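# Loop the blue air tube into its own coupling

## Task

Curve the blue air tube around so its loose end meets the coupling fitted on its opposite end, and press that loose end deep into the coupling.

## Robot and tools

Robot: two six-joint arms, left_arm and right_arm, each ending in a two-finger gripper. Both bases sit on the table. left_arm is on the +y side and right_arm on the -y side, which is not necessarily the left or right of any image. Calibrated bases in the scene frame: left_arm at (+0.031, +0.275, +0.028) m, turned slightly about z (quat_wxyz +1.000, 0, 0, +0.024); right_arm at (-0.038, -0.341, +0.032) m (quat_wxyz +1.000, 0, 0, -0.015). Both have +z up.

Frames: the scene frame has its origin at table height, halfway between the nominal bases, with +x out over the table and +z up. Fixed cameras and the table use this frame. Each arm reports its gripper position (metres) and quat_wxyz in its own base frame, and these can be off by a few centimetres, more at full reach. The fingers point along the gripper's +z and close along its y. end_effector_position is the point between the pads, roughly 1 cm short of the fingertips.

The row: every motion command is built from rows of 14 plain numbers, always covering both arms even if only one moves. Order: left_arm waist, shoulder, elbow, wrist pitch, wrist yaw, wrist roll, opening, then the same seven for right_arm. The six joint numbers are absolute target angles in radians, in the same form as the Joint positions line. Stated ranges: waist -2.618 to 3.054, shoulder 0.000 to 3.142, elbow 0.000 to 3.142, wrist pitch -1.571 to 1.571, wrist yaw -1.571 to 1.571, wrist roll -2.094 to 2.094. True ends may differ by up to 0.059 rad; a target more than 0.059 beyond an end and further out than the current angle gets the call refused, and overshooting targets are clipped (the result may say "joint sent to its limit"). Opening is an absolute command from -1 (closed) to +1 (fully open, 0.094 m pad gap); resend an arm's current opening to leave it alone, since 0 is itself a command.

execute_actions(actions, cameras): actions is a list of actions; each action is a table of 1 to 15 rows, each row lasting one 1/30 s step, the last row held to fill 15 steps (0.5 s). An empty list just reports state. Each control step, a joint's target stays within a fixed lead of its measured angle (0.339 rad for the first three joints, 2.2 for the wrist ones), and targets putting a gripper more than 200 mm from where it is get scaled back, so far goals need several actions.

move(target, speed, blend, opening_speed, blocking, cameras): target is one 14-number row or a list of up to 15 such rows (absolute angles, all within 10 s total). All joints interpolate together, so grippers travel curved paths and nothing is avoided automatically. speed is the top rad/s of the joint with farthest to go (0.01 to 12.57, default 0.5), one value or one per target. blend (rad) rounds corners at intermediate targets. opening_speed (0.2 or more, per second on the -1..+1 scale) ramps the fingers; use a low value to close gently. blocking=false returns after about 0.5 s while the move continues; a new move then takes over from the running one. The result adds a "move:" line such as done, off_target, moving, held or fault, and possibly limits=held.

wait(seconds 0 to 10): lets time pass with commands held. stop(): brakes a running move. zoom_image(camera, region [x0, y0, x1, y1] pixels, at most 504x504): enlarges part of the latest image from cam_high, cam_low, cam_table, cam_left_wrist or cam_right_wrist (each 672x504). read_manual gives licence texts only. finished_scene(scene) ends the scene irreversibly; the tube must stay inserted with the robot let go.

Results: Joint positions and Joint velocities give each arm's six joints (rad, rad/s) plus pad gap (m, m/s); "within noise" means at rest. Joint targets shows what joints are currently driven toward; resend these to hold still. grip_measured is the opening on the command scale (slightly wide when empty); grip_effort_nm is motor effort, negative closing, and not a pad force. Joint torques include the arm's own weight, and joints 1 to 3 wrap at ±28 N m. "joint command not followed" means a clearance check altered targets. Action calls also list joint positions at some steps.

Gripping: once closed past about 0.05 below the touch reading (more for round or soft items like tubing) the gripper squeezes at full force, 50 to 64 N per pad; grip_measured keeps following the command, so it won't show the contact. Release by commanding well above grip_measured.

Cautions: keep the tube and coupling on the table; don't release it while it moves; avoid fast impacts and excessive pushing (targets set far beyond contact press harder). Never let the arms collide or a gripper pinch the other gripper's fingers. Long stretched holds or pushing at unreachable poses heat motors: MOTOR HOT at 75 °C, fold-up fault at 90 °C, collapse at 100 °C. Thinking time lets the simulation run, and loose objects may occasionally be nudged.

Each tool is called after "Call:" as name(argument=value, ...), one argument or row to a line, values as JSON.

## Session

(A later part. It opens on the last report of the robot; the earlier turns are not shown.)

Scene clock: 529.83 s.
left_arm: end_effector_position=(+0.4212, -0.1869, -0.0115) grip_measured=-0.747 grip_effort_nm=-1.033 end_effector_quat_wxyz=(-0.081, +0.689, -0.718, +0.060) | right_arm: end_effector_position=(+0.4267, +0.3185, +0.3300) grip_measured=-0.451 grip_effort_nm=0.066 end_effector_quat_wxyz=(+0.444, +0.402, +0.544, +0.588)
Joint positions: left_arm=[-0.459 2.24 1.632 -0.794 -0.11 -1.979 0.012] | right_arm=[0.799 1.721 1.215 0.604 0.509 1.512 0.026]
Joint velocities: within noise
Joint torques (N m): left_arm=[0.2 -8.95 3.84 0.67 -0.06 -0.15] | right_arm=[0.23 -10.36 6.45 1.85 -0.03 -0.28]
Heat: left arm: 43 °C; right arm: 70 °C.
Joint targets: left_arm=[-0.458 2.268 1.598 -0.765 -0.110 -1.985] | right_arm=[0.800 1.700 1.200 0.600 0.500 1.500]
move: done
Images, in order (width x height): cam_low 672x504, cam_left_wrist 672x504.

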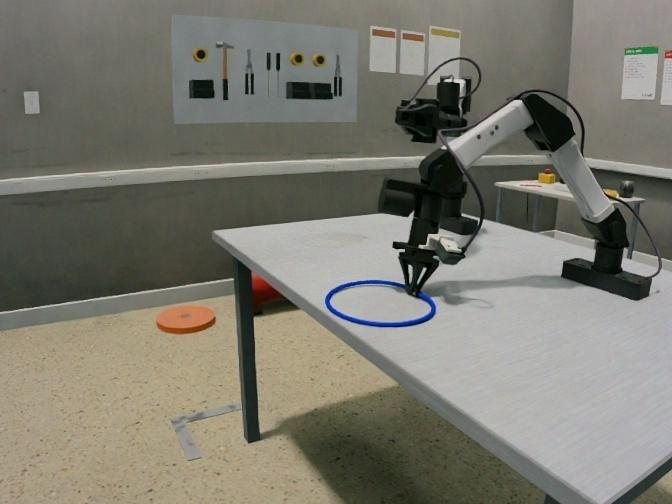

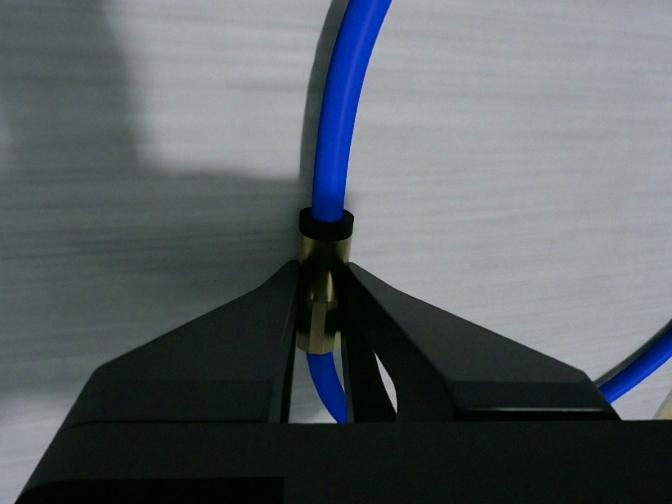

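Call:
move(
  target=[
    [-0.458,2.285,1.594,-0.75,-0.11,-1.985,-1,0.8,1.7,1.2,0.6,0.5,1.5,-0.45],
    [-0.458,2.285,1.594,-0.75,-0.11,-1.985,-0.3,0.8,1.7,1.2,0.6,0.5,1.5,-0.45],
    [-0.458,2.215,1.8,-1.03,-0.11,-1.985,-0.3,0.8,1.7,1.2,0.6,0.5,1.5,-0.45],
  ],
  speed=0.2,
  opening_speed=0.3,
  cameras=["cam_left_wrist","cam_table"],
)

Call:
zoom_image(
  camera="cam_left_wrist",
  region=[230, 240, 450, 420],
)

Scene clock: 543.43 s.
left_arm: end_effector_position=(+0.4126, -0.1809, +0.0186) grip_measured=-0.302 grip_effort_nm=0.085 end_effector_quat_wxyz=(-0.071, +0.689, -0.721, +0.019) | right_arm: end_effector_position=(+0.4267, +0.3186, +0.3299) grip_measured=-0.451 grip_effort_nm=0.066 end_effector_quat_wxyz=(+0.444, +0.402, +0.544, +0.588)
Joint positions: left_arm=[-0.459 2.24 1.767 -1.013 -0.12 -1.979 0.033] | right_arm=[0.799 1.721 1.215 0.603 0.509 1.512 0.026]
Joint velocities: within noise
Joint torques (N m): left_arm=[0.12 -13.15 10.37 0.11 0.04 -0.13] | right_arm=[0.2 -10.55 6.39 1.9 -0.03 -0.27]
Heat: left arm: 43 °C; right arm: 68 °C.
Joint targets: left_arm=[-0.458 2.215 1.800 -1.030 -0.110 -1.985] | right_arm=[0.800 1.700 1.200 0.600 0.500 1.500]
move: done; target 2's new numbers were sent with left_arm's shoulder 0.045 rad from that target
Images, in order (width x height): cam_table 672x504, cam_left_wrist 672x504.

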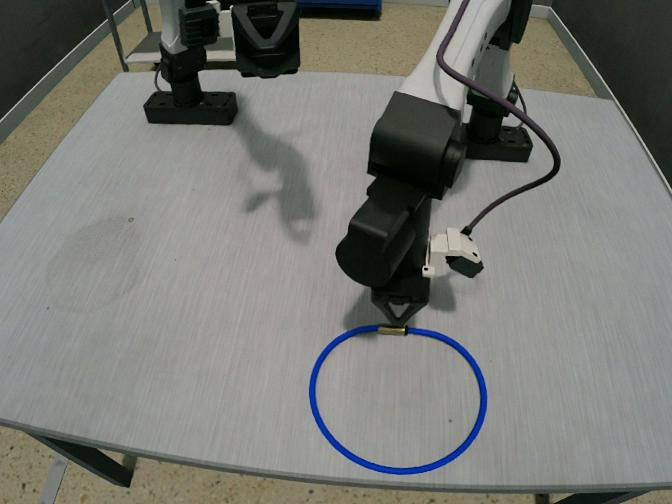

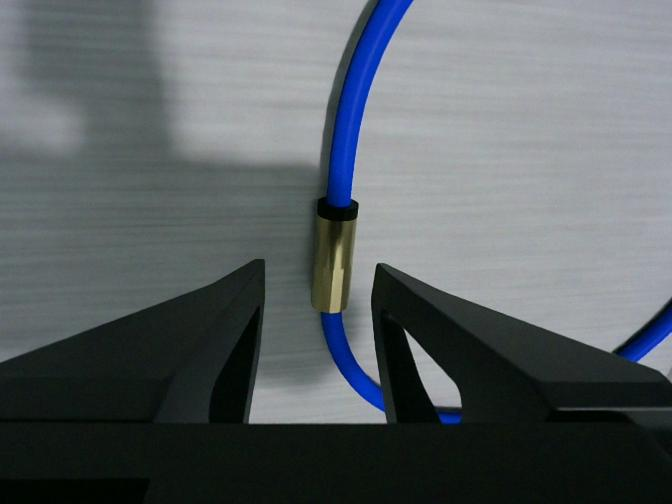

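Scaled by 2.291.

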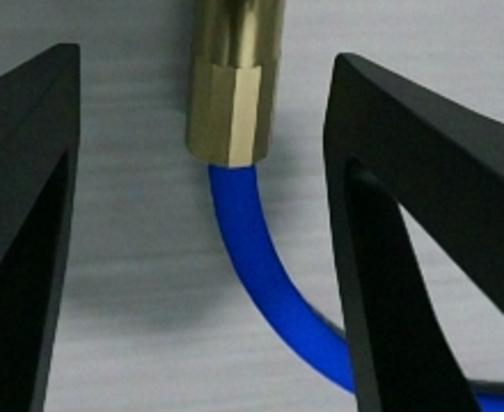

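Call:
finished_scene(
  scene=2,
)

The scene is finished: the task was done.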